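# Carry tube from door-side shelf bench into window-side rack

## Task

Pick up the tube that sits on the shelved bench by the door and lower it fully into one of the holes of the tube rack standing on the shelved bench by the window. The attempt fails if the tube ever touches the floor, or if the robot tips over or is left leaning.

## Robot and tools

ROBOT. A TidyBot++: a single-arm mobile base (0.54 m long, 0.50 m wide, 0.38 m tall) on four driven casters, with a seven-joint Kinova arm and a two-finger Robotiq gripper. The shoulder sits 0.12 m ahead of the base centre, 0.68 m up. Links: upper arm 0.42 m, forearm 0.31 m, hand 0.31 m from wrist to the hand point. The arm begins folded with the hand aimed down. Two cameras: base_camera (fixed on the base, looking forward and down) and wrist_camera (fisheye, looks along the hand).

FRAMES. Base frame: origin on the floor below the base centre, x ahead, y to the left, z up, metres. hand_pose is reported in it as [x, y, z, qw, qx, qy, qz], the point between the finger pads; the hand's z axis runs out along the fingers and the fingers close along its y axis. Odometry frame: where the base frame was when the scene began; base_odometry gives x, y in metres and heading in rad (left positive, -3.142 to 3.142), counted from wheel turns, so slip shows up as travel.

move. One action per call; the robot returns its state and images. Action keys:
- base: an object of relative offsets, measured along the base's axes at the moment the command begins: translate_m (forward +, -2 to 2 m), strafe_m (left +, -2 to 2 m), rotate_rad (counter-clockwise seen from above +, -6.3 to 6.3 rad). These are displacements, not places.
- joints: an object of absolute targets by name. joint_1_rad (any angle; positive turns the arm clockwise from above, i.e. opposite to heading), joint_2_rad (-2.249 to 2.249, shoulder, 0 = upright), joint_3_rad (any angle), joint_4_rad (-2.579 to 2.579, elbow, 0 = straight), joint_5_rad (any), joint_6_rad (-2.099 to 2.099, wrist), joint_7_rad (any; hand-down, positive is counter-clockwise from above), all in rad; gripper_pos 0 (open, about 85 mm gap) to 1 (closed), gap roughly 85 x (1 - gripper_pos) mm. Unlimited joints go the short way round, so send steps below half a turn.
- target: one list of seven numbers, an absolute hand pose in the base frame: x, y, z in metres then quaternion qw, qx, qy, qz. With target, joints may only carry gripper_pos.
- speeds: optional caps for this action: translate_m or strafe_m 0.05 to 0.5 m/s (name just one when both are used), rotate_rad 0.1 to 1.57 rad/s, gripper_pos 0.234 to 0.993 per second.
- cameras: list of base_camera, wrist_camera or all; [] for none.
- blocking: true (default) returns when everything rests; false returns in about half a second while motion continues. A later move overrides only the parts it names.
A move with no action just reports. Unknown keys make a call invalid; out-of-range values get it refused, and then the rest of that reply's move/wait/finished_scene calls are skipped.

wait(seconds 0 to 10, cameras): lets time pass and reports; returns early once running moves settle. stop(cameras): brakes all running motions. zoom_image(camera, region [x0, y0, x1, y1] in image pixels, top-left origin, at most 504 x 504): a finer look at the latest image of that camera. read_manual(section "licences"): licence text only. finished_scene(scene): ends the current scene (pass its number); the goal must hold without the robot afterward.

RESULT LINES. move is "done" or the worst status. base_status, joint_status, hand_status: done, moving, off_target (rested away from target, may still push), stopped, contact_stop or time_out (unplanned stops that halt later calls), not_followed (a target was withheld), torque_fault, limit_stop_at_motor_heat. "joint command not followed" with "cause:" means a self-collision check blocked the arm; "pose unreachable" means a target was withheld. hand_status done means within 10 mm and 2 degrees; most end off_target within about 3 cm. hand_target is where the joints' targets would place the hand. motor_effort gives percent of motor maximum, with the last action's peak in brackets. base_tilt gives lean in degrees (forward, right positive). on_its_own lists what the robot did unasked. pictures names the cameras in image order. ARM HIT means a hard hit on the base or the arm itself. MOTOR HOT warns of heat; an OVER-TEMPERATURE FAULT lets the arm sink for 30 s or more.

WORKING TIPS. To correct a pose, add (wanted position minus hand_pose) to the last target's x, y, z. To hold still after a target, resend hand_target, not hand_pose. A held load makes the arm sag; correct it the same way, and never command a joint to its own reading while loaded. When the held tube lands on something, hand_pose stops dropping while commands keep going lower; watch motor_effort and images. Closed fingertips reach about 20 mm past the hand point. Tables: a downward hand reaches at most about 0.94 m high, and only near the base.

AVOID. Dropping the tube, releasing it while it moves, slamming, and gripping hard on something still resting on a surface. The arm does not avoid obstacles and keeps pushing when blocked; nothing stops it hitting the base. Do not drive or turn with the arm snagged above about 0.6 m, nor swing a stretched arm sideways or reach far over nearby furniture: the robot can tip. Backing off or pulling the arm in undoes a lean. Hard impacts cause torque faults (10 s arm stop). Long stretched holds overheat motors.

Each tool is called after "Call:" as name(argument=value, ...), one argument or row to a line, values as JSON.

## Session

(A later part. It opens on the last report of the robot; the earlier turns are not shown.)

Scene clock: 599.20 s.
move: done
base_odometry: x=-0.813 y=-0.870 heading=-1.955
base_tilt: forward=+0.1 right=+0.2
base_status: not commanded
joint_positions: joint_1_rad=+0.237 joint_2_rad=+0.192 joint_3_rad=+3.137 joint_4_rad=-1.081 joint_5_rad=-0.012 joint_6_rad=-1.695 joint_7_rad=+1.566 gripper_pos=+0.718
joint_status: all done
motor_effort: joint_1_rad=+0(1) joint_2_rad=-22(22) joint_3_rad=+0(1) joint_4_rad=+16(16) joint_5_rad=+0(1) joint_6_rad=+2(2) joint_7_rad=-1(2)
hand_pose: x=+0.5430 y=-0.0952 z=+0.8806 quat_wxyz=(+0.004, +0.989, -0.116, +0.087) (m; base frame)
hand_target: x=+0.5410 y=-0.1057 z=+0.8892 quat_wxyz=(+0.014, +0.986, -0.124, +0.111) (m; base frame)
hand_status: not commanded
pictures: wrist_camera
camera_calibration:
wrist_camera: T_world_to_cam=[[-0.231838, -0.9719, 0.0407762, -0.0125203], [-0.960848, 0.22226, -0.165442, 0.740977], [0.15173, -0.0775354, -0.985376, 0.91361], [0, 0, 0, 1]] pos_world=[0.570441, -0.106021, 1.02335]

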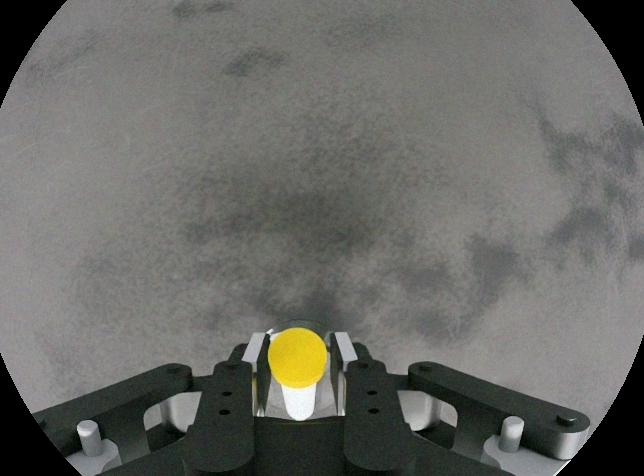

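Call:
move(
  joints={"joint_1_rad": 0.246, "joint_2_rad": 0.1545, "joint_3_rad": 3.14, "joint_4_rad": -1.1165, "joint_5_rad": 0.0, "joint_6_rad": -1.644, "joint_7_rad": 1.57},
  cameras=[],
)

Call:
move(
  joints={"gripper_pos": 0.745},
  speeds={"gripper_pos": 0.234},
  cameras=["wrist_camera"],
)

Call:
zoom_image(
  camera="wrist_camera",
  region=[230, 300, 370, 440],
)

Scene clock: 614.87 s.
move: done
base_odometry: x=-0.813 y=-0.870 heading=-1.955
base_tilt: forward=+0.2 right=+0.3
base_status: not commanded
joint_positions: joint_1_rad=+0.237 joint_2_rad=+0.186 joint_3_rad=+3.137 joint_4_rad=-1.089 joint_5_rad=-0.012 joint_6_rad=-1.685 joint_7_rad=+1.566 gripper_pos=+0.718
joint_status: all done
motor_effort: joint_1_rad=+0(1) joint_2_rad=-22(23) joint_3_rad=+0(1) joint_4_rad=+16(17) joint_5_rad=-1(1) joint_6_rad=+2(2) joint_7_rad=-1(2)
hand_pose: x=+0.5429 y=-0.0951 z=+0.8807 quat_wxyz=(+0.004, +0.989, -0.116, +0.090) (m; base frame)
hand_target: x=+0.5414 y=-0.1040 z=+0.8871 quat_wxyz=(+0.014, +0.986, -0.122, +0.112) (m; base frame)
hand_status: not commanded
pictures: none
No camera images: "cameras" was empty.

Scene clock: 615.30 s.
move: done
base_odometry: x=-0.813 y=-0.870 heading=-1.955
base_tilt: forward=+0.1 right=+0.2
base_status: not commanded
joint_positions: joint_1_rad=+0.237 joint_2_rad=+0.186 joint_3_rad=+3.137 joint_4_rad=-1.089 joint_5_rad=-0.012 joint_6_rad=-1.685 joint_7_rad=+1.566 gripper_pos=+0.746
joint_status: all done
motor_effort: joint_1_rad=+0(0) joint_2_rad=-22(22) joint_3_rad=+0(1) joint_4_rad=+16(16) joint_5_rad=-1(1) joint_6_rad=+1(2) joint_7_rad=-1(2)
hand_pose: x=+0.5429 y=-0.0951 z=+0.8807 quat_wxyz=(+0.004, +0.989, -0.116, +0.090) (m; base frame)
hand_target: x=+0.5414 y=-0.1040 z=+0.8871 quat_wxyz=(+0.014, +0.986, -0.122, +0.112) (m; base frame)
hand_status: not commanded
pictures: wrist_camera
camera_calibration:
wrist_camera: T_world_to_cam=[[-0.232226, -0.971808, 0.0407549, -0.0122725], [-0.959662, 0.222094, -0.172405, 0.746378], [0.158493, -0.0791479, -0.984183, 0.908824], [0, 0, 0, 1]] pos_world=[0.569379, -0.105761, 1.02363]

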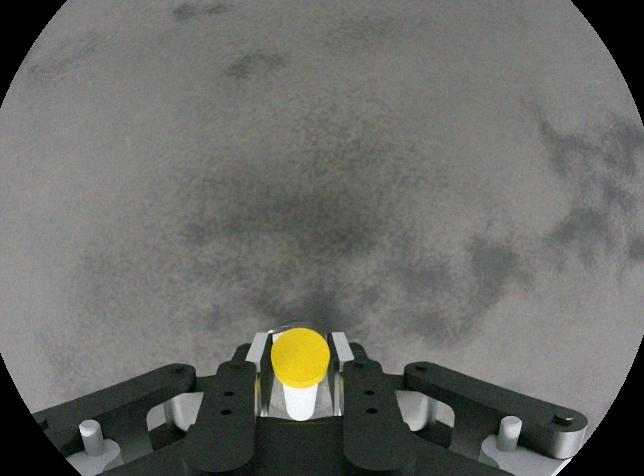

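Scaled by 3.600.

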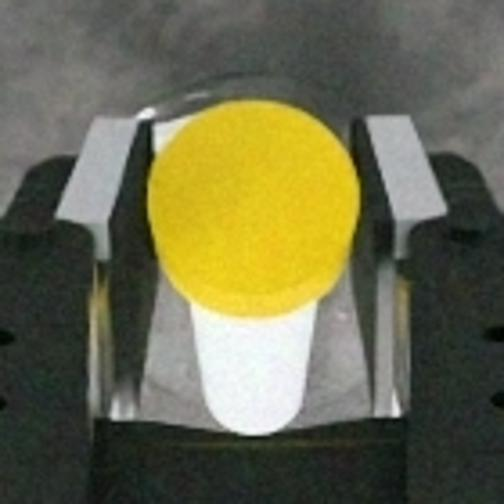

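Call:
move(
  joints={"gripper_pos": 0.72},
  cameras=[],
)

Call:
move(
  joints={"joint_1_rad": 0.246, "joint_2_rad": 0.1545, "joint_3_rad": 3.14, "joint_4_rad": -1.1275, "joint_5_rad": 0.0, "joint_6_rad": -1.634, "joint_7_rad": 1.57},
  cameras=["wrist_camera"],
)

Call:
zoom_image(
  camera="wrist_camera",
  region=[230, 300, 370, 440],
)

Scene clock: 624.97 s.
move: done
base_odometry: x=-0.813 y=-0.870 heading=-1.955
base_tilt: forward=+0.1 right=+0.3
base_status: not commanded
joint_positions: joint_1_rad=+0.237 joint_2_rad=+0.186 joint_3_rad=+3.137 joint_4_rad=-1.089 joint_5_rad=-0.012 joint_6_rad=-1.685 joint_7_rad=+1.566 gripper_pos=+0.718
joint_status: all done
motor_effort: joint_1_rad=+0(1) joint_2_rad=-22(22) joint_3_rad=+0(1) joint_4_rad=+16(16) joint_5_rad=+0(0) joint_6_rad=+2(2) joint_7_rad=-1(2)
hand_pose: x=+0.5429 y=-0.0951 z=+0.8807 quat_wxyz=(+0.004, +0.989, -0.116, +0.090) (m; base frame)
hand_target: x=+0.5414 y=-0.1040 z=+0.8871 quat_wxyz=(+0.014, +0.986, -0.122, +0.112) (m; base frame)
hand_status: not commanded
pictures: none
No camera images: "cameras" was empty.

Scene clock: 625.50 s.
move: done
base_odometry: x=-0.813 y=-0.870 heading=-1.955
base_tilt: forward=+0.1 right=+0.2
base_status: not commanded
joint_positions: joint_1_rad=+0.237 joint_2_rad=+0.181 joint_3_rad=+3.137 joint_4_rad=-1.097 joint_5_rad=-0.012 joint_6_rad=-1.676 joint_7_rad=+1.566 gripper_pos=+0.718
joint_status: all done
motor_effort: joint_1_rad=+0(1) joint_2_rad=-21(22) joint_3_rad=+0(1) joint_4_rad=+16(16) joint_5_rad=+0(1) joint_6_rad=+2(2) joint_7_rad=-1(1)
hand_pose: x=+0.5431 y=-0.0952 z=+0.8806 quat_wxyz=(+0.004, +0.989, -0.116, +0.094) (m; base frame)
hand_target: x=+0.5421 y=-0.1042 z=+0.8837 quat_wxyz=(+0.014, +0.986, -0.122, +0.112) (m; base frame)
hand_status: not commanded
pictures: wrist_camera
camera_calibration:
wrist_camera: T_world_to_cam=[[-0.232587, -0.971722, 0.0407293, -0.012033], [-0.958529, 0.221935, -0.178791, 0.751556], [0.164696, -0.0806245, -0.983044, 0.90423], [0, 0, 0, 1]] pos_world=[0.568668, -0.105586, 1.02376]

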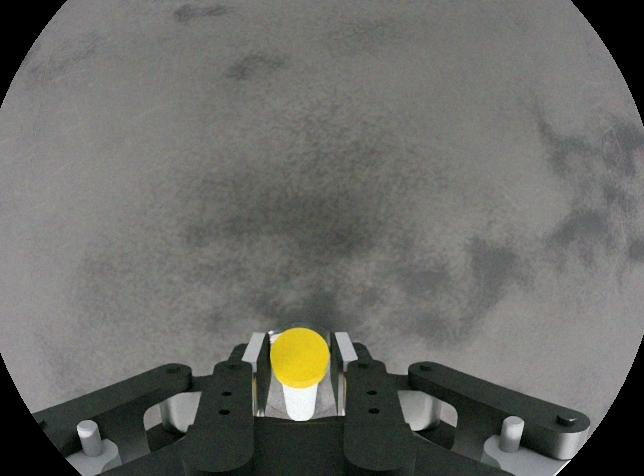

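Scaled by 3.600.

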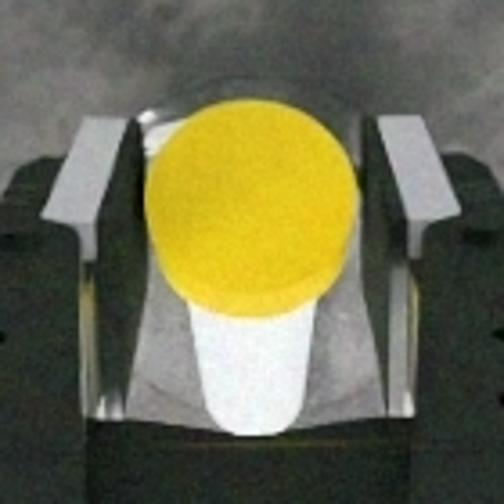

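Call:
move(
  joints={"joint_1_rad": 0.246, "joint_2_rad": 0.1545, "joint_3_rad": 3.14, "joint_4_rad": -1.110, "joint_5_rad": 0.0, "joint_6_rad": -1.650, "joint_7_rad": 1.57},
  cameras=[],
)

Call:
move(
  joints={"gripper_pos": 0.765},
  speeds={"gripper_pos": 0.234},
  cameras=["wrist_camera"],
)

Call:
zoom_image(
  camera="wrist_camera",
  region=[230, 300, 370, 440],
)

Scene clock: 633.37 s.
move: done
base_odometry: x=-0.813 y=-0.870 heading=-1.955
base_tilt: forward=+0.0 right=+0.3
base_status: not commanded
joint_positions: joint_1_rad=+0.237 joint_2_rad=+0.181 joint_3_rad=+3.137 joint_4_rad=-1.097 joint_5_rad=-0.012 joint_6_rad=-1.676 joint_7_rad=+1.566 gripper_pos=+0.718
joint_status: all done
motor_effort: joint_1_rad=+0(1) joint_2_rad=-21(22) joint_3_rad=+0(1) joint_4_rad=+16(17) joint_5_rad=+0(1) joint_6_rad=+2(3) joint_7_rad=-2(2)
hand_pose: x=+0.5431 y=-0.0952 z=+0.8806 quat_wxyz=(+0.004, +0.989, -0.116, +0.094) (m; base frame)
hand_target: x=+0.5409 y=-0.1039 z=+0.8890 quat_wxyz=(+0.014, +0.986, -0.122, +0.112) (m; base frame)
hand_status: not commanded
pictures: none
No camera images: "cameras" was empty.

Scene clock: 633.87 s.
move: done
base_odometry: x=-0.813 y=-0.870 heading=-1.955
base_tilt: forward=+0.1 right=+0.2
base_status: not commanded
joint_positions: joint_1_rad=+0.237 joint_2_rad=+0.181 joint_3_rad=+3.137 joint_4_rad=-1.097 joint_5_rad=-0.012 joint_6_rad=-1.676 joint_7_rad=+1.566 gripper_pos=+0.760
joint_status: all done
motor_effort: joint_1_rad=+0(1) joint_2_rad=-20(21) joint_3_rad=+0(1) joint_4_rad=+15(16) joint_5_rad=+0(1) joint_6_rad=+2(2) joint_7_rad=-1(2)
hand_pose: x=+0.5431 y=-0.0952 z=+0.8807 quat_wxyz=(+0.004, +0.989, -0.116, +0.094) (m; base frame)
hand_target: x=+0.5409 y=-0.1039 z=+0.8890 quat_wxyz=(+0.014, +0.986, -0.122, +0.112) (m; base frame)
hand_status: not commanded
pictures: wrist_camera
camera_calibration:
wrist_camera: T_world_to_cam=[[-0.232588, -0.971722, 0.0407295, -0.0120331], [-0.958524, 0.221934, -0.17882, 0.751564], [0.164724, -0.0806314, -0.983038, 0.904227], [0, 0, 0, 1]] pos_world=[0.568646, -0.105581, 1.02377]

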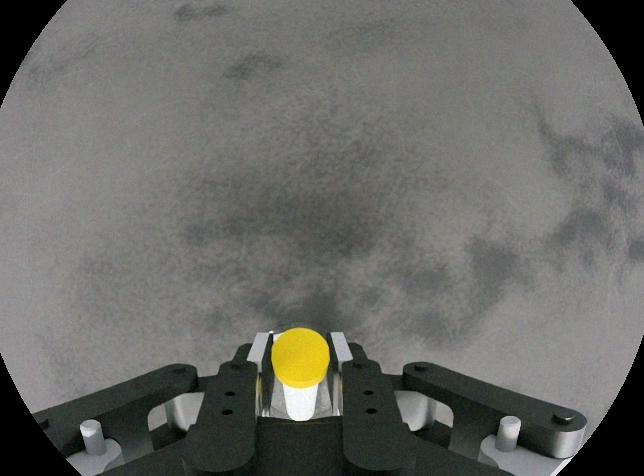

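Scaled by 3.600.

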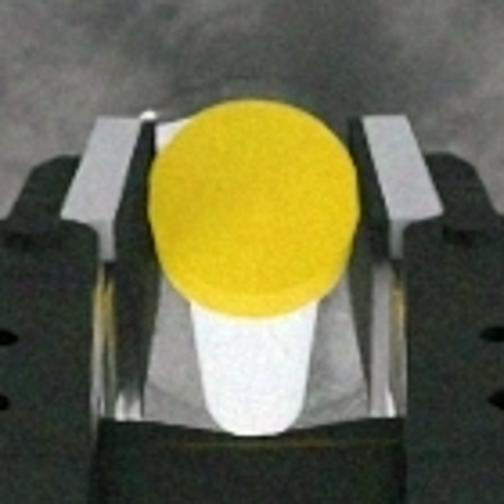

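Call:
move(
  joints={"gripper_pos": 0.785},
  speeds={"gripper_pos": 0.234},
  cameras=["wrist_camera"],
)

Call:
zoom_image(
  camera="wrist_camera",
  region=[230, 300, 370, 440],
)

Scene clock: 639.73 s.
move: done
base_odometry: x=-0.813 y=-0.870 heading=-1.955
base_tilt: forward=+0.0 right=+0.3
base_status: not commanded
joint_positions: joint_1_rad=+0.237 joint_2_rad=+0.181 joint_3_rad=+3.137 joint_4_rad=-1.097 joint_5_rad=-0.012 joint_6_rad=-1.676 joint_7_rad=+1.566 gripper_pos=+0.777
joint_status: all done
motor_effort: joint_1_rad=+1(1) joint_2_rad=-20(21) joint_3_rad=+0(1) joint_4_rad=+15(16) joint_5_rad=-1(1) joint_6_rad=+2(2) joint_7_rad=-1(2)
hand_pose: x=+0.5431 y=-0.0952 z=+0.8807 quat_wxyz=(+0.004, +0.989, -0.116, +0.094) (m; base frame)
hand_target: x=+0.5409 y=-0.1039 z=+0.8890 quat_wxyz=(+0.014, +0.986, -0.122, +0.112) (m; base frame)
hand_status: not commanded
pictures: wrist_camera
camera_calibration:
wrist_camera: T_world_to_cam=[[-0.232595, -0.97172, 0.0407298, -0.0120325], [-0.958494, 0.221926, -0.178993, 0.751679], [0.164892, -0.0806721, -0.983007, 0.904186], [0, 0, 0, 1]] pos_world=[0.568587, -0.105567, 1.02386]

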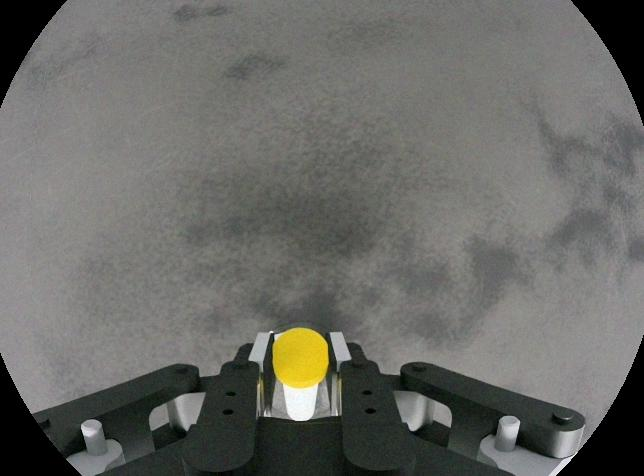

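Scaled by 3.600.

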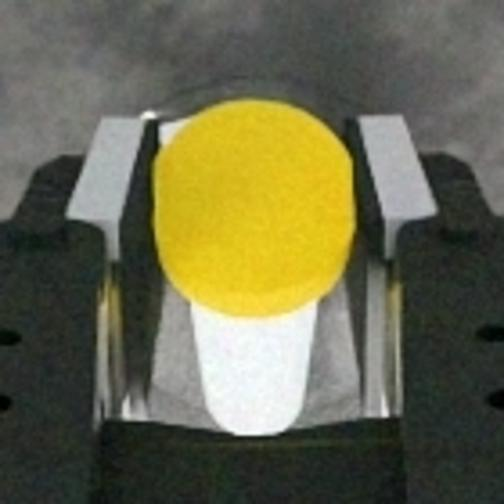

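Call:
move(
  joints={"joint_1_rad": 0.246, "joint_2_rad": 0.2135, "joint_3_rad": 3.14, "joint_4_rad": -0.987, "joint_5_rad": 0.0, "joint_6_rad": -1.793, "joint_7_rad": 1.57},
  cameras=["wrist_camera"],
)

Call:
zoom_image(
  camera="wrist_camera",
  region=[230, 300, 370, 440],
)

Scene clock: 654.10 s.
move: done
base_odometry: x=-0.813 y=-0.870 heading=-1.955
base_tilt: forward=+0.1 right=+0.2
base_status: not commanded
joint_positions: joint_1_rad=+0.237 joint_2_rad=+0.190 joint_3_rad=+3.137 joint_4_rad=-1.005 joint_5_rad=-0.012 joint_6_rad=-1.751 joint_7_rad=+1.566 gripper_pos=+0.779
joint_status: all done
motor_effort: joint_1_rad=+0(1) joint_2_rad=-22(23) joint_3_rad=-1(1) joint_4_rad=+16(17) joint_5_rad=+0(2) joint_6_rad=+2(3) joint_7_rad=-1(2)
hand_pose: x=+0.5407 y=-0.0947 z=+0.9051 quat_wxyz=(+0.005, +0.988, -0.116, +0.098) (m; base frame)
hand_target: x=+0.5347 y=-0.1024 z=+0.8989 quat_wxyz=(+0.009, +0.990, -0.122, +0.073) (m; base frame)
hand_status: not commanded
pictures: wrist_camera
camera_calibration:
wrist_camera: T_world_to_cam=[[-0.232097, -0.97183, 0.0409584, -0.013594], [-0.957287, 0.220754, -0.186731, 0.759903], [0.172429, -0.0825487, -0.981557, 0.923004], [0, 0, 0, 1]] pos_world=[0.565137, -0.10477, 1.04844]

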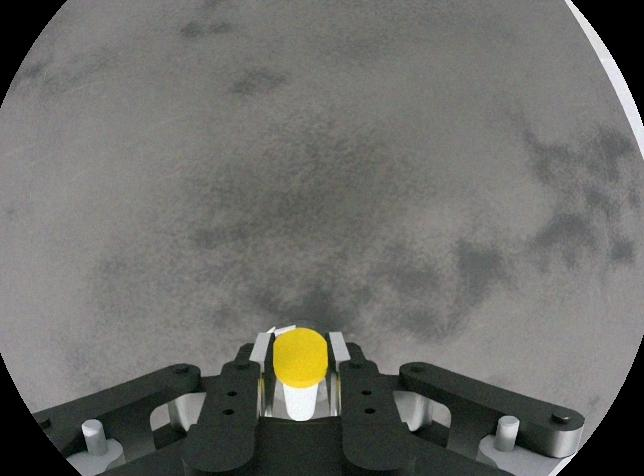

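Scaled by 3.600.

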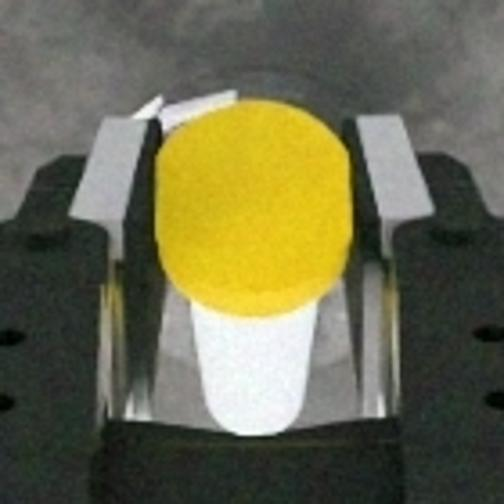

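Call:
move(
  cameras=["wrist_camera"],
)

Scene clock: 688.70 s.
base_odometry: x=-0.813 y=-0.870 heading=-1.955
base_tilt: forward=+0.1 right=+0.3
base_status: not commanded
joint_positions: joint_1_rad=+0.237 joint_2_rad=+0.190 joint_3_rad=+3.137 joint_4_rad=-1.005 joint_5_rad=-0.012 joint_6_rad=-1.751 joint_7_rad=+1.566 gripper_pos=+0.779
joint_status: all done
motor_effort: joint_1_rad=+0(1) joint_2_rad=-22(23) joint_3_rad=+0(1) joint_4_rad=+16(17) joint_5_rad=+0(2) joint_6_rad=+2(3) joint_7_rad=+0(2)
hand_pose: x=+0.5407 y=-0.0947 z=+0.9051 quat_wxyz=(+0.005, +0.988, -0.116, +0.098) (m; base frame)
hand_target: x=+0.5347 y=-0.1024 z=+0.8989 quat_wxyz=(+0.009, +0.990, -0.122, +0.073) (m; base frame)
hand_status: not commanded
pictures: wrist_camera
camera_calibration:
wrist_camera: T_world_to_cam=[[-0.232097, -0.97183, 0.0409584, -0.013594], [-0.957287, 0.220754, -0.186731, 0.759903], [0.172429, -0.0825487, -0.981557, 0.923004], [0, 0, 0, 1]] pos_world=[0.565137, -0.10477, 1.04844]

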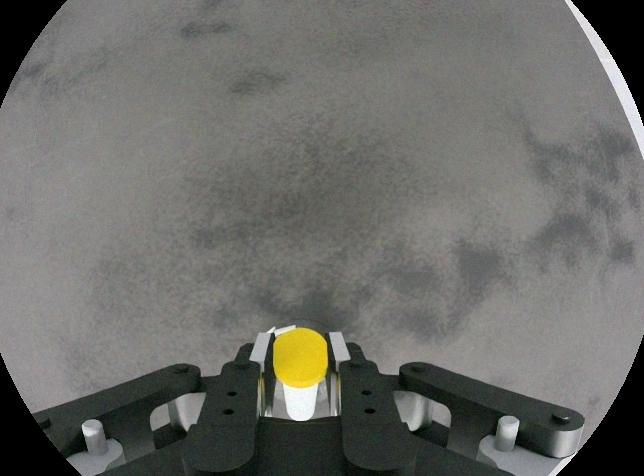

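Call:
move(
  joints={"joint_1_rad": 0.246, "joint_2_rad": 0.2748, "joint_3_rad": 3.14, "joint_4_rad": -0.757, "joint_5_rad": 0, "joint_6_rad": -1.9617, "joint_7_rad": 1.57},
  cameras=["wrist_camera"],
)

Call:
move(
  joints={"joint_1_rad": 0.246, "joint_2_rad": 0.2226, "joint_3_rad": 3.14, "joint_4_rad": -0.7375, "joint_5_rad": 0, "joint_6_rad": -1.9399, "joint_7_rad": 1.57},
  cameras=["wrist_camera"],
)

Scene clock: 717.57 s.
move: done
base_odometry: x=-0.813 y=-0.870 heading=-1.955
base_tilt: forward=+0.2 right=+0.2
base_status: not commanded
joint_positions: joint_1_rad=+0.237 joint_2_rad=+0.243 joint_3_rad=+3.137 joint_4_rad=-0.777 joint_5_rad=-0.012 joint_6_rad=-1.914 joint_7_rad=+1.566 gripper_pos=+0.779
joint_status: all done
motor_effort: joint_1_rad=+0(2) joint_2_rad=-23(23) joint_3_rad=+0(1) joint_4_rad=+15(17) joint_5_rad=+0(1) joint_6_rad=+2(3) joint_7_rad=-1(3)
hand_pose: x=+0.5416 y=-0.0952 z=+0.9500 quat_wxyz=(+0.006, +0.988, -0.115, +0.103) (m; base frame)
hand_target: x=+0.5364 y=-0.1028 z=+0.9402 quat_wxyz=(+0.009, +0.990, -0.122, +0.073) (m; base frame)
hand_status: not commanded
pictures: wrist_camera
camera_calibration:
wrist_camera: T_world_to_cam=[[-0.23094, -0.972081, 0.0415444, -0.0169305], [-0.955479, 0.218523, -0.198261, 0.779044], [0.183647, -0.0854813, -0.979268, 0.95834], [0, 0, 0, 1]] pos_world=[0.564454, -0.104777, 1.09363]

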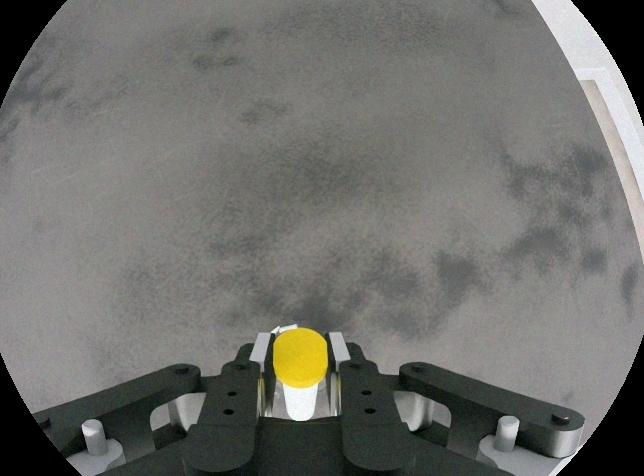

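Scene clock: 718.30 s.
move: done
base_odometry: x=-0.813 y=-0.870 heading=-1.955
base_tilt: forward=+0.1 right=+0.3
base_status: not commanded
joint_positions: joint_1_rad=+0.237 joint_2_rad=+0.240 joint_3_rad=+3.137 joint_4_rad=-0.757 joint_5_rad=-0.012 joint_6_rad=-1.914 joint_7_rad=+1.566 gripper_pos=+0.779
joint_status: all done
motor_effort: joint_1_rad=+0(1) joint_2_rad=-23(24) joint_3_rad=+0(1) joint_4_rad=+15(16) joint_5_rad=+0(1) joint_6_rad=+2(3) joint_7_rad=-1(2)
hand_pose: x=+0.5433 y=-0.0956 z=+0.9581 quat_wxyz=(+0.007, +0.987, -0.115, +0.115) (m; base frame)
hand_target: x=+0.5316 y=-0.1016 z=+0.9702 quat_wxyz=(+0.014, +0.985, -0.121, +0.120) (m; base frame)
hand_status: not commanded
pictures: wrist_camera
camera_calibration:
wrist_camera: T_world_to_cam=[[-0.231888, -0.971856, 0.0415231, -0.0167117], [-0.950793, 0.217432, -0.220719, 0.801217], [0.205479, -0.090662, -0.974453, 0.948943], [0, 0, 0, 1]] pos_world=[0.562928, -0.104418, 1.10224]

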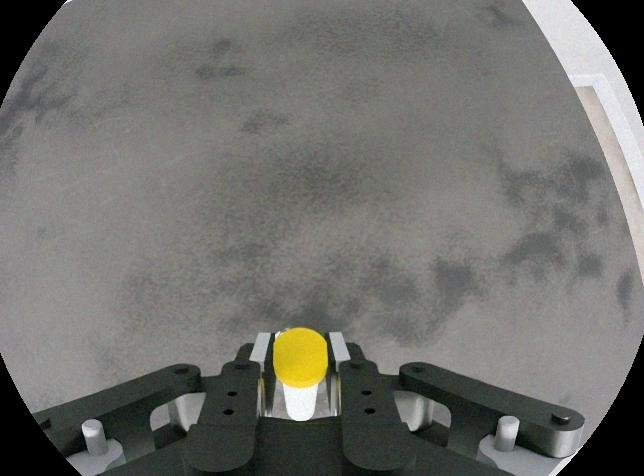

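Call:
move(
  joints={"joint_1_rad": 0.246, "joint_2_rad": 0.1175, "joint_3_rad": 3.14, "joint_4_rad": -0.8118, "joint_5_rad": 0, "joint_6_rad": -1.8207, "joint_7_rad": 1.57},
  cameras=["wrist_camera"],
)

Call:
move(
  joints={"joint_1_rad": 0.246, "joint_2_rad": -0.1409, "joint_3_rad": 3.14, "joint_4_rad": -1.1949, "joint_5_rad": 0, "joint_6_rad": -1.366, "joint_7_rad": 1.57},
  cameras=["wrist_camera"],
)

Scene clock: 726.40 s.
move: done
base_odometry: x=-0.813 y=-0.870 heading=-1.955
base_tilt: forward=+0.1 right=+0.3
base_status: not commanded
joint_positions: joint_1_rad=+0.237 joint_2_rad=+0.138 joint_3_rad=+3.137 joint_4_rad=-0.790 joint_5_rad=-0.012 joint_6_rad=-1.858 joint_7_rad=+1.566 gripper_pos=+0.779
joint_status: all done
motor_effort: joint_1_rad=+0(1) joint_2_rad=-19(24) joint_3_rad=+0(1) joint_4_rad=+15(16) joint_5_rad=+0(1) joint_6_rad=+4(4) joint_7_rad=+0(3)
hand_pose: x=+0.5269 y=-0.0915 z=+0.9954 quat_wxyz=(+0.014, +0.978, -0.114, +0.177) (m; base frame)
hand_target: x=+0.5268 y=-0.1004 z=+1.0001 quat_wxyz=(+0.024, +0.974, -0.120, +0.193) (m; base frame)
hand_status: not commanded
pictures: wrist_camera
camera_calibration:
wrist_camera: T_world_to_cam=[[-0.237523, -0.970517, 0.0409829, -0.0144507], [-0.916097, 0.209775, -0.341702, 0.894396], [0.323031, -0.118707, -0.938914, 0.889151], [0, 0, 0, 1]] pos_world=[0.528698, -0.0960989, 1.14105]

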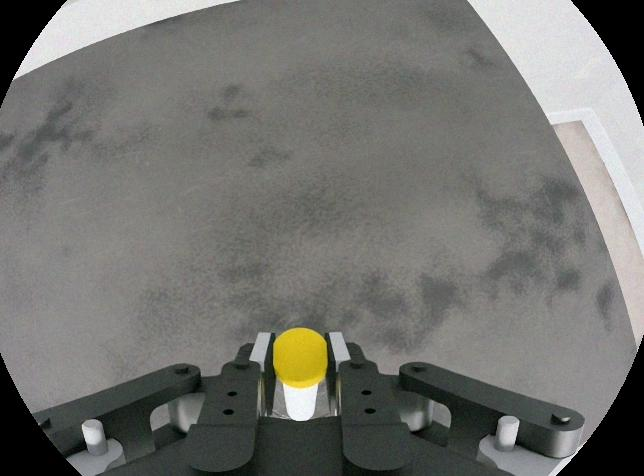

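Scene clock: 728.27 s.
move: done
base_odometry: x=-0.813 y=-0.870 heading=-1.955
base_tilt: forward=+0.1 right=+0.3
base_status: not commanded
joint_positions: joint_1_rad=+0.237 joint_2_rad=-0.118 joint_3_rad=+3.137 joint_4_rad=-1.166 joint_5_rad=-0.012 joint_6_rad=-1.412 joint_7_rad=+1.566 gripper_pos=+0.779
joint_status: all done
motor_effort: joint_1_rad=+0(1) joint_2_rad=-13(20) joint_3_rad=+0(1) joint_4_rad=+17(18) joint_5_rad=+0(1) joint_6_rad=+6(7) joint_7_rad=-1(2)
hand_pose: x=+0.5278 y=-0.0912 z=+1.0145 quat_wxyz=(+0.032, +0.936, -0.110, +0.332) (m; base frame)
hand_target: x=+0.5267 y=-0.1002 z=+1.0200 quat_wxyz=(+0.043, +0.929, -0.114, +0.350) (m; base frame)
hand_status: not commanded
pictures: wrist_camera
camera_calibration:
wrist_camera: T_world_to_cam=[[-0.253789, -0.966664, 0.0339342, 0.00138113], [-0.761544, 0.17806, -0.623173, 1.10276], [0.596357, -0.183997, -0.781347, 0.596779], [0, 0, 0, 1]] pos_world=[0.484261, -0.0852178, 1.15346]

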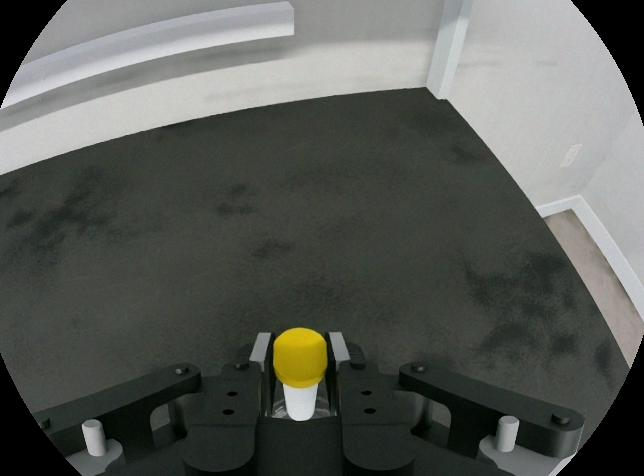

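Call:
move(
  base={"translate_m": -1.2},
  cameras=["wrist_camera"],
)

Call:
move(
  base={"translate_m": -1.21, "strafe_m": 0.165, "rotate_rad": 3.142},
  speeds={"rotate_rad": 1.2},
)

Scene clock: 751.67 s.
move: done
base_odometry: x=-0.362 y=+0.243 heading=-1.955
base_tilt: forward=+0.1 right=+0.3
base_status: done
joint_positions: joint_1_rad=+0.237 joint_2_rad=-0.130 joint_3_rad=+3.137 joint_4_rad=-1.169 joint_5_rad=-0.012 joint_6_rad=-1.406 joint_7_rad=+1.566 gripper_pos=+0.779
joint_status: not commanded
motor_effort: joint_1_rad=+1(1) joint_2_rad=-12(17) joint_3_rad=+0(1) joint_4_rad=+17(18) joint_5_rad=+0(1) joint_6_rad=+6(7) joint_7_rad=+0(2)
hand_pose: x=+0.5249 y=-0.0906 z=+1.0199 quat_wxyz=(+0.033, +0.933, -0.110, +0.340) (m; base frame)
hand_target: x=+0.5267 y=-0.1002 z=+1.0200 quat_wxyz=(+0.043, +0.929, -0.114, +0.350) (m; base frame)
hand_status: not commanded
pictures: wrist_camera
camera_calibration:
wrist_camera: T_world_to_cam=[[-0.254614, -0.966461, 0.0335469, 0.00189134], [-0.751427, 0.175889, -0.63594, 1.11136], [0.608711, -0.187127, -0.771009, 0.585509], [0, 0, 0, 1]] pos_world=[0.479182, -0.0840834, 1.15813]

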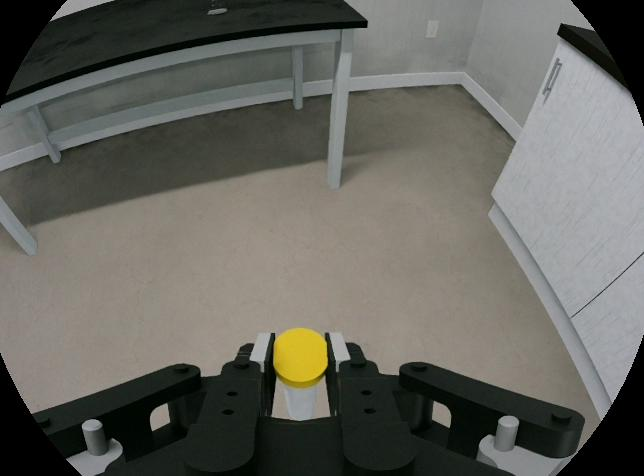

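Scene clock: 756.10 s.
move: done
base_odometry: x=+0.244 y=+1.303 heading=+1.187
base_tilt: forward=+0.1 right=+0.2
base_status: done
joint_positions: joint_1_rad=+0.240 joint_2_rad=-0.130 joint_3_rad=+3.137 joint_4_rad=-1.169 joint_5_rad=-0.012 joint_6_rad=-1.404 joint_7_rad=+1.566 gripper_pos=+0.779
joint_status: not commanded
motor_effort: joint_1_rad=+0(2) joint_2_rad=-12(16) joint_3_rad=+1(2) joint_4_rad=+17(18) joint_5_rad=+0(1) joint_6_rad=+6(7) joint_7_rad=-1(2)
hand_pose: x=+0.5252 y=-0.0919 z=+1.0200 quat_wxyz=(+0.034, +0.933, -0.111, +0.341) (m; base frame)
hand_target: x=+0.5267 y=-0.1002 z=+1.0200 quat_wxyz=(+0.043, +0.929, -0.114, +0.350) (m; base frame)
hand_status: not commanded
pictures: base_camera, wrist_camera
camera_calibration:
wrist_camera: T_world_to_cam=[[-0.257525, -0.965692, 0.0334657, 0.00235271], [-0.749935, 0.177909, -0.637139, 1.11244], [0.609326, -0.189177, -0.770022, 0.583654], [0, 0, 0, 1]] pos_world=[0.479232, -0.0852281, 1.15813]

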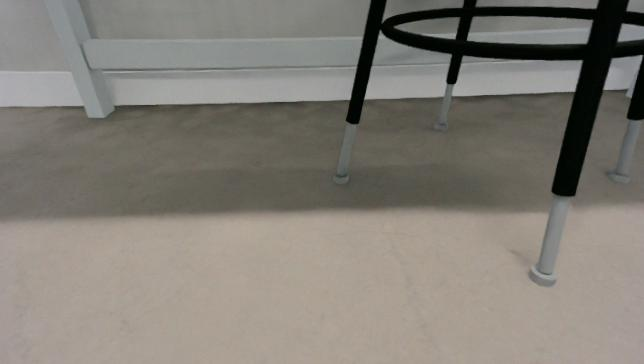

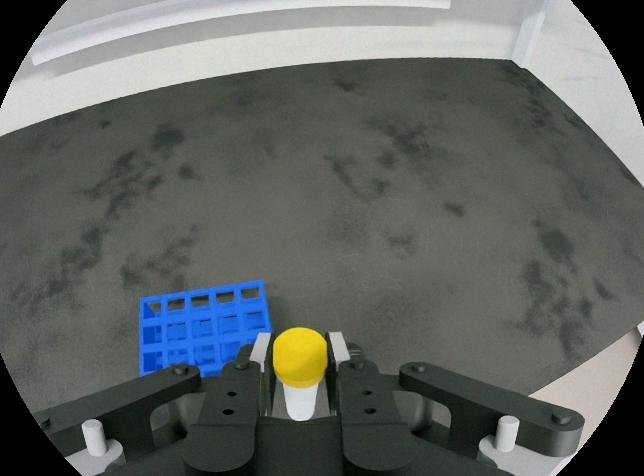

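Call:
zoom_image(
  camera="wrist_camera",
  region=[100, 250, 340, 430],
)

Scaled by 2.100.

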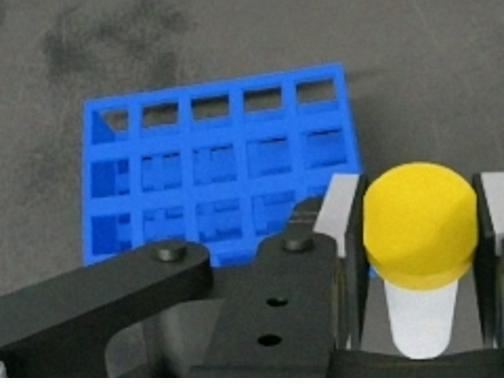

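Call:
move(
  base={"translate_m": -0.12},
  joints={"joint_1_rad": 0.0, "joint_2_rad": -0.1409, "joint_3_rad": 3.14, "joint_4_rad": -1.1949, "joint_5_rad": 0, "joint_6_rad": -1.366, "joint_7_rad": 1.57},
  cameras=["wrist_camera"],
)

Call:
zoom_image(
  camera="wrist_camera",
  region=[120, 120, 440, 360],
)

Call:
zoom_image(
  camera="wrist_camera",
  region=[240, 320, 360, 440],
)

Scene clock: 806.50 s.
move: done
base_odometry: x=+0.199 y=+1.191 heading=+1.187
base_tilt: forward=+0.1 right=+0.3
base_status: done
joint_positions: joint_1_rad=+0.012 joint_2_rad=-0.141 joint_3_rad=+3.137 joint_4_rad=-1.170 joint_5_rad=-0.012 joint_6_rad=-1.404 joint_7_rad=+1.566 gripper_pos=+0.779
joint_status: all done
motor_effort: joint_1_rad=+0(2) joint_2_rad=-12(17) joint_3_rad=+0(1) joint_4_rad=+17(18) joint_5_rad=+0(2) joint_6_rad=+6(8) joint_7_rad=-1(2)
hand_pose: x=+0.5318 y=+0.0024 z=+1.0243 quat_wxyz=(-0.005, +0.938, -0.004, +0.347) (m; base frame)
hand_target: x=+0.5388 y=+0.0021 z=+1.0200 quat_wxyz=(+0.000, +0.936, +0.000, +0.353) (m; base frame)
hand_status: not commanded
pictures: wrist_camera
camera_calibration:
wrist_camera: T_world_to_cam=[[-0.0327764, -0.99891, 0.0332406, -0.0242336], [-0.763892, 0.00359026, -0.645334, 1.11962], [0.644511, -0.046544, -0.763177, 0.574724], [0, 0, 0, 1]] pos_world=[0.484057, -0.00147695, 1.16195]

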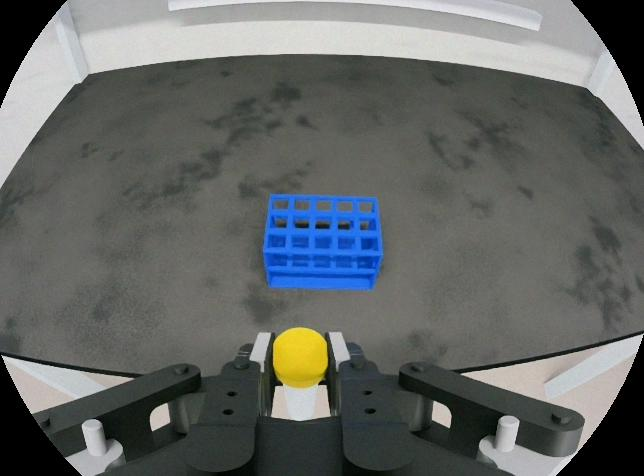

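Scaled by 1.575.

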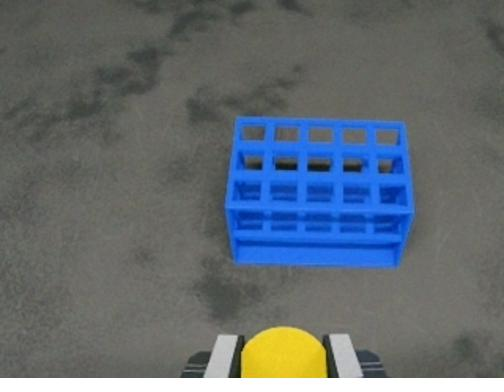

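Scaled by 4.200.

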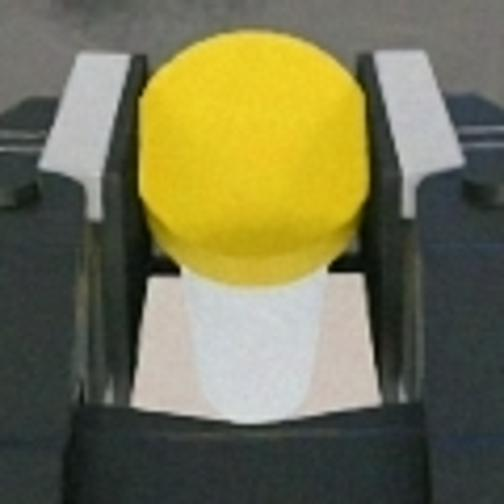

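Call:
zoom_image(
  camera="wrist_camera",
  region=[255, 185, 395, 295],
)

Scaled by 3.600.

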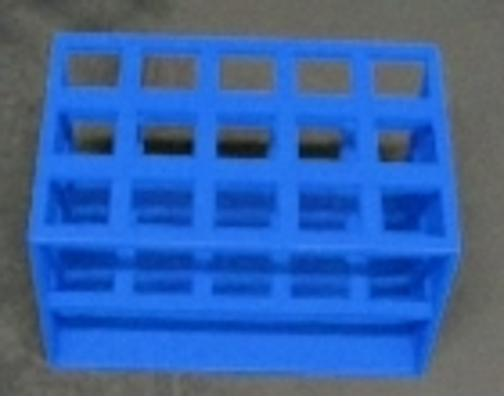

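Call:
move(
  base={"translate_m": 0.08, "strafe_m": -0.025},
  cameras=["wrist_camera"],
)

Call:
zoom_image(
  camera="wrist_camera",
  region=[220, 220, 390, 430],
)

Scene clock: 908.43 s.
move: done
base_odometry: x=+0.253 y=+1.256 heading=+1.187
base_tilt: forward=+0.1 right=+0.3
base_status: done
joint_positions: joint_1_rad=+0.010 joint_2_rad=-0.138 joint_3_rad=+3.137 joint_4_rad=-1.171 joint_5_rad=-0.012 joint_6_rad=-1.402 joint_7_rad=+1.566 gripper_pos=+0.779
joint_status: not commanded
motor_effort: joint_1_rad=+0(1) joint_2_rad=-12(17) joint_3_rad=+0(2) joint_4_rad=+17(18) joint_5_rad=-1(1) joint_6_rad=+6(7) joint_7_rad=-1(2)
hand_pose: x=+0.5333 y=+0.0030 z=+1.0227 quat_wxyz=(-0.005, +0.938, -0.004, +0.346) (m; base frame)
hand_target: x=+0.5388 y=+0.0021 z=+1.0200 quat_wxyz=(+0.000, +0.936, +0.000, +0.353) (m; base frame)
hand_status: not commanded
pictures: wrist_camera
camera_calibration:
wrist_camera: T_world_to_cam=[[-0.0311326, -0.998961, 0.0332769, -0.0244235], [-0.765836, 0.00244693, -0.643032, 1.11843], [0.642282, -0.0455039, -0.765116, 0.57576], [0, 0, 0, 1]] pos_world=[0.485971, -0.000935531, 1.16052]

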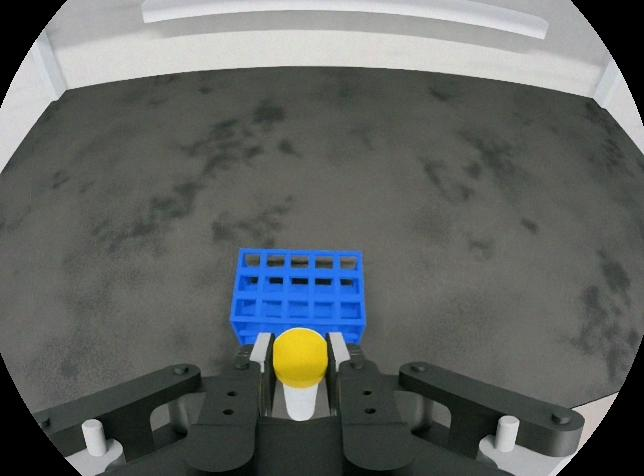

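Scaled by 2.400.

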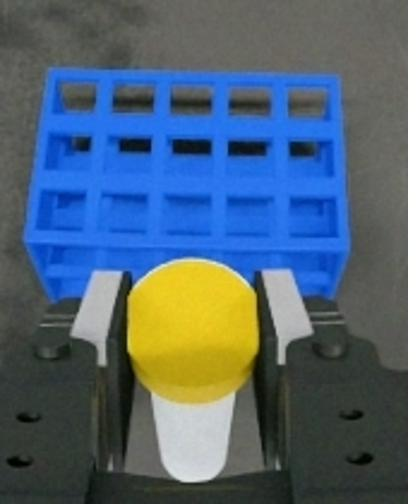

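Call:
move(
  base={"translate_m": 0.105, "strafe_m": 0.003},
  cameras=["wrist_camera", "base_camera"],
)

Call:
zoom_image(
  camera="wrist_camera",
  region=[200, 290, 400, 440],
)

Call:
zoom_image(
  camera="wrist_camera",
  region=[260, 370, 345, 430],
)

Scene clock: 990.90 s.
move: done
base_odometry: x=+0.289 y=+1.355 heading=+1.187
base_tilt: forward=+0.1 right=+0.3
base_status: done
joint_positions: joint_1_rad=+0.010 joint_2_rad=-0.134 joint_3_rad=+3.137 joint_4_rad=-1.171 joint_5_rad=-0.012 joint_6_rad=-1.401 joint_7_rad=+1.566 gripper_pos=+0.779
joint_status: not commanded
motor_effort: joint_1_rad=+0(1) joint_2_rad=-13(17) joint_3_rad=+0(1) joint_4_rad=+17(18) joint_5_rad=+0(1) joint_6_rad=+6(7) joint_7_rad=-1(2)
hand_pose: x=+0.5348 y=+0.0030 z=+1.0212 quat_wxyz=(-0.005, +0.939, -0.004, +0.344) (m; base frame)
hand_target: x=+0.5388 y=+0.0021 z=+1.0200 quat_wxyz=(+0.000, +0.936, +0.000, +0.353) (m; base frame)
hand_status: not commanded
pictures: base_camera, wrist_camera
camera_calibration:
wrist_camera: T_world_to_cam=[[-0.0310429, -0.998962, 0.0333304, -0.0244437], [-0.767773, 0.00248108, -0.640717, 1.11729], [0.639969, -0.0454799, -0.767053, 0.57685], [0, 0, 0, 1]] pos_world=[0.4879, -0.000955269, 1.15916]

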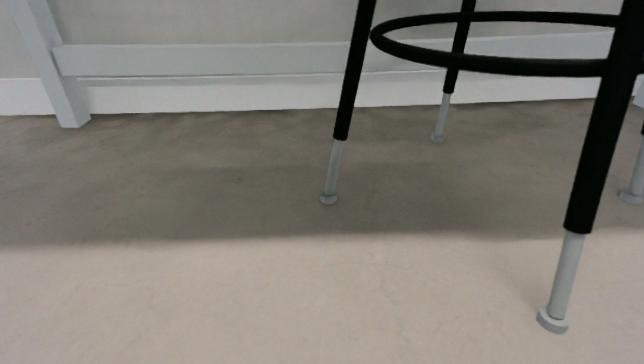

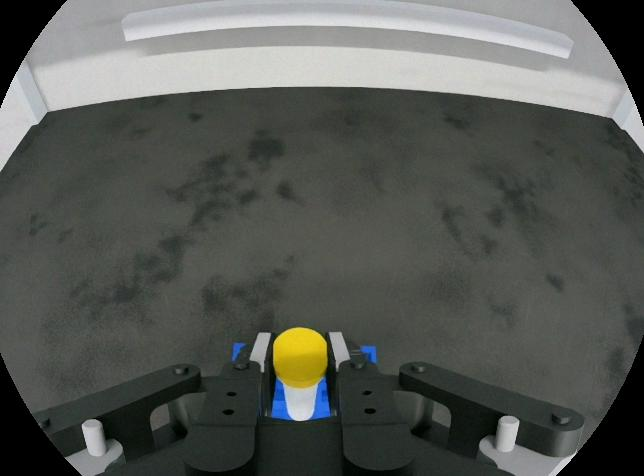

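Scaled by 2.520.

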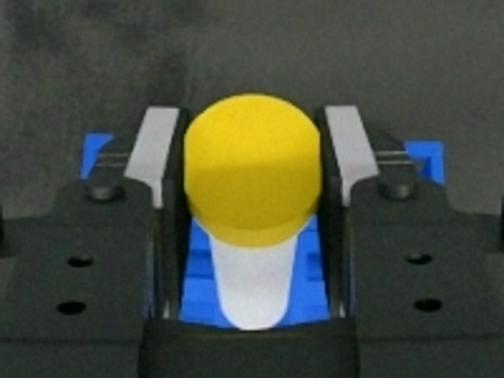

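Scaled by 5.929.

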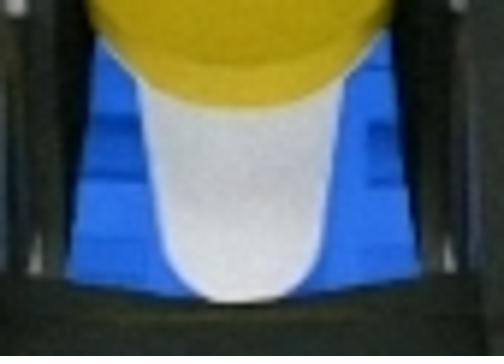

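Call:
zoom_image(
  camera="wrist_camera",
  region=[268, 376, 300, 424],
)

Call:
zoom_image(
  camera="wrist_camera",
  region=[306, 376, 338, 424],
)

Scaled by 10.500.

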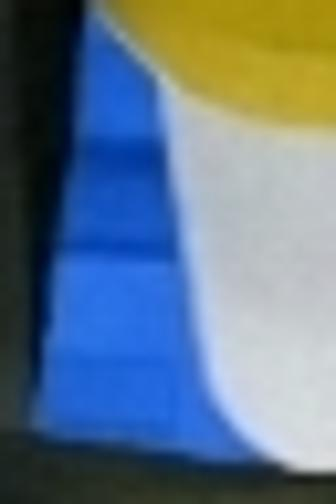

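Scaled by 10.500.

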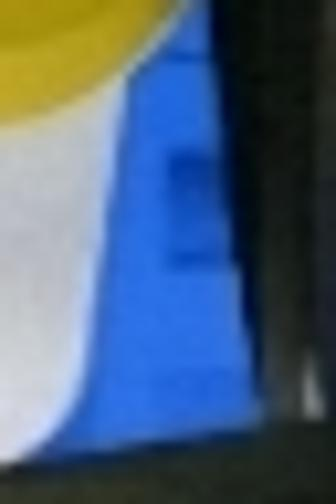

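Call:
move(
  joints={"joint_1_rad": 0.0275, "joint_2_rad": -0.185, "joint_3_rad": 3.14, "joint_4_rad": -1.3617, "joint_5_rad": 0, "joint_6_rad": -1.221, "joint_7_rad": 1.57},
  cameras=["wrist_camera"],
)

Call:
zoom_image(
  camera="wrist_camera",
  region=[260, 370, 345, 430],
)

Call:
zoom_image(
  camera="wrist_camera",
  region=[268, 376, 300, 424],
)

Call:
zoom_image(
  camera="wrist_camera",
  region=[306, 376, 338, 424],
)

Scene clock: 1067.03 s.
move: done
base_odometry: x=+0.289 y=+1.355 heading=+1.187
base_tilt: forward=+0.0 right=+0.2
base_status: not commanded
joint_positions: joint_1_rad=+0.016 joint_2_rad=-0.154 joint_3_rad=+3.137 joint_4_rad=-1.336 joint_5_rad=-0.012 joint_6_rad=-1.268 joint_7_rad=+1.566 gripper_pos=+0.779
joint_status: all done
motor_effort: joint_1_rad=+0(1) joint_2_rad=-13(14) joint_3_rad=+0(1) joint_4_rad=+18(19) joint_5_rad=+0(1) joint_6_rad=+6(8) joint_7_rad=-1(3)
hand_pose: x=+0.5440 y=+0.0004 z=+0.9770 quat_wxyz=(-0.005, +0.941, -0.007, +0.339) (m; base frame)
hand_target: x=+0.5425 y=-0.0096 z=+0.9870 quat_wxyz=(+0.005, +0.932, -0.012, +0.363) (m; base frame)
hand_status: not commanded
pictures: wrist_camera
camera_calibration:
wrist_camera: T_world_to_cam=[[-0.0377439, -0.998742, 0.0330159, -0.0213008], [-0.775033, 0.00840172, -0.631865, 1.09132], [0.630793, -0.0494374, -0.774375, 0.549135], [0, 0, 0, 1]] pos_world=[0.498613, -0.00329511, 1.11551]

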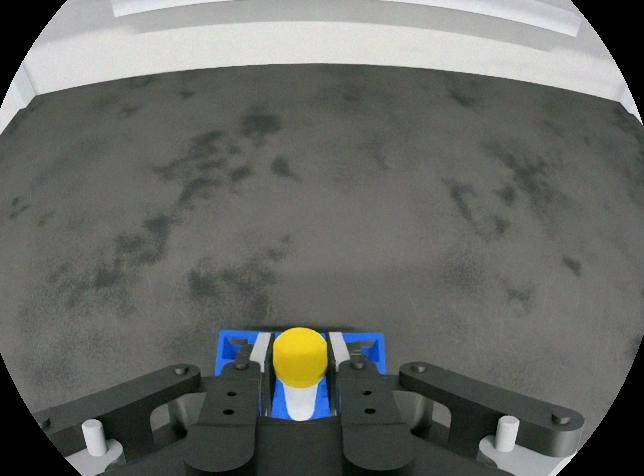

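Scaled by 5.929.

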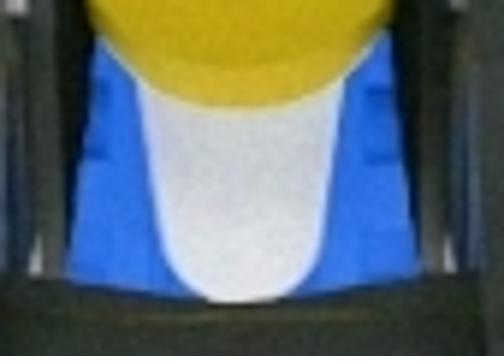

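Scaled by 10.500.

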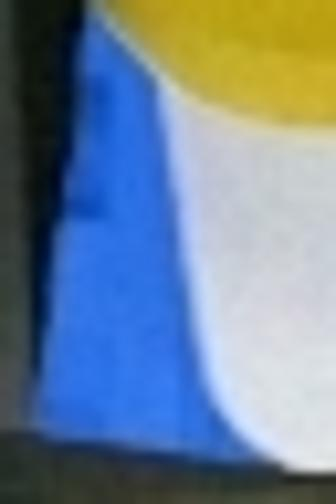

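Scaled by 10.500.

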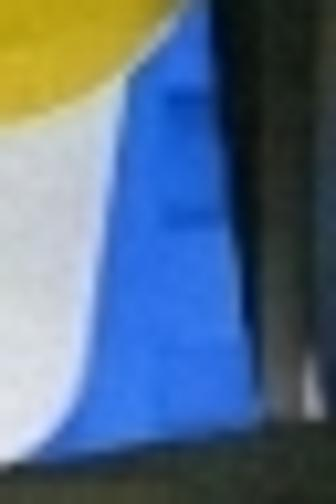

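Call:
move(
  joints={"joint_1_rad": 0.0275, "joint_2_rad": -0.2215, "joint_3_rad": 3.14, "joint_4_rad": -1.4429, "joint_5_rad": 0, "joint_6_rad": -1.1523, "joint_7_rad": 1.57},
  cameras=["wrist_camera"],
)

Call:
zoom_image(
  camera="wrist_camera",
  region=[260, 320, 345, 430],
)

Call:
zoom_image(
  camera="wrist_camera",
  region=[268, 376, 300, 424],
)

Call:
zoom_image(
  camera="wrist_camera",
  region=[306, 376, 338, 424],
)

Scene clock: 1106.87 s.
move: done
base_odometry: x=+0.289 y=+1.355 heading=+1.187
base_tilt: forward=+0.1 right=+0.3
base_status: not commanded
joint_positions: joint_1_rad=+0.016 joint_2_rad=-0.193 joint_3_rad=+3.137 joint_4_rad=-1.417 joint_5_rad=-0.012 joint_6_rad=-1.197 joint_7_rad=+1.566 gripper_pos=+0.779
joint_status: all done
motor_effort: joint_1_rad=+0(1) joint_2_rad=-11(13) joint_3_rad=+0(1) joint_4_rad=+18(20) joint_5_rad=+0(1) joint_6_rad=+6(7) joint_7_rad=-2(2)
hand_pose: x=+0.5394 y=+0.0004 z=+0.9675 quat_wxyz=(-0.004, +0.936, -0.007, +0.352) (m; base frame)
hand_target: x=+0.5380 y=-0.0094 z=+0.9760 quat_wxyz=(+0.005, +0.927, -0.012, +0.375) (m; base frame)
hand_status: not commanded
pictures: wrist_camera
camera_calibration:
wrist_camera: T_world_to_cam=[[-0.0394631, -0.998705, 0.03211, -0.0193612], [-0.756833, 0.00889305, -0.653548, 1.09287], [0.652416, -0.050093, -0.756204, 0.515402], [0, 0, 0, 1]] pos_world=[0.490098, -0.00323703, 1.10461]

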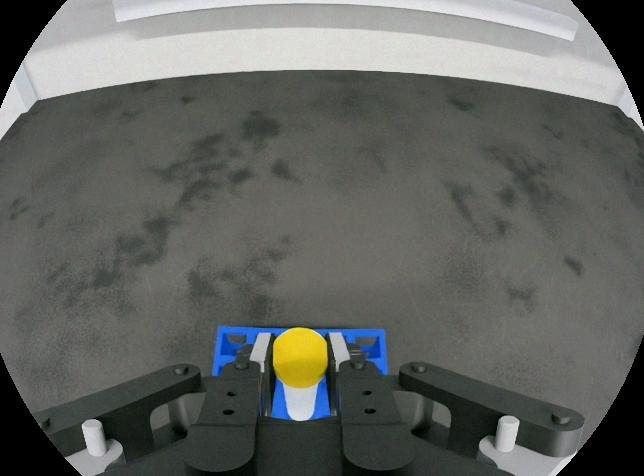

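Scaled by 4.582.

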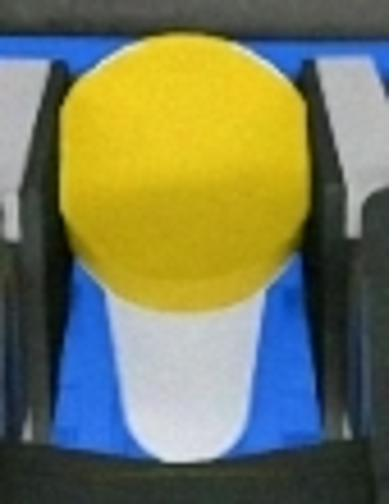

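Scaled by 10.500.

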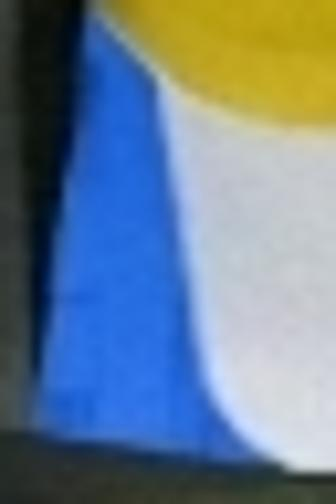

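Scaled by 10.500.

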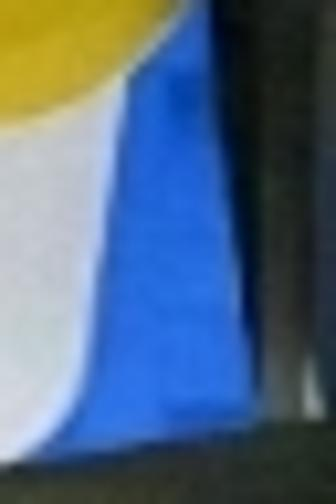

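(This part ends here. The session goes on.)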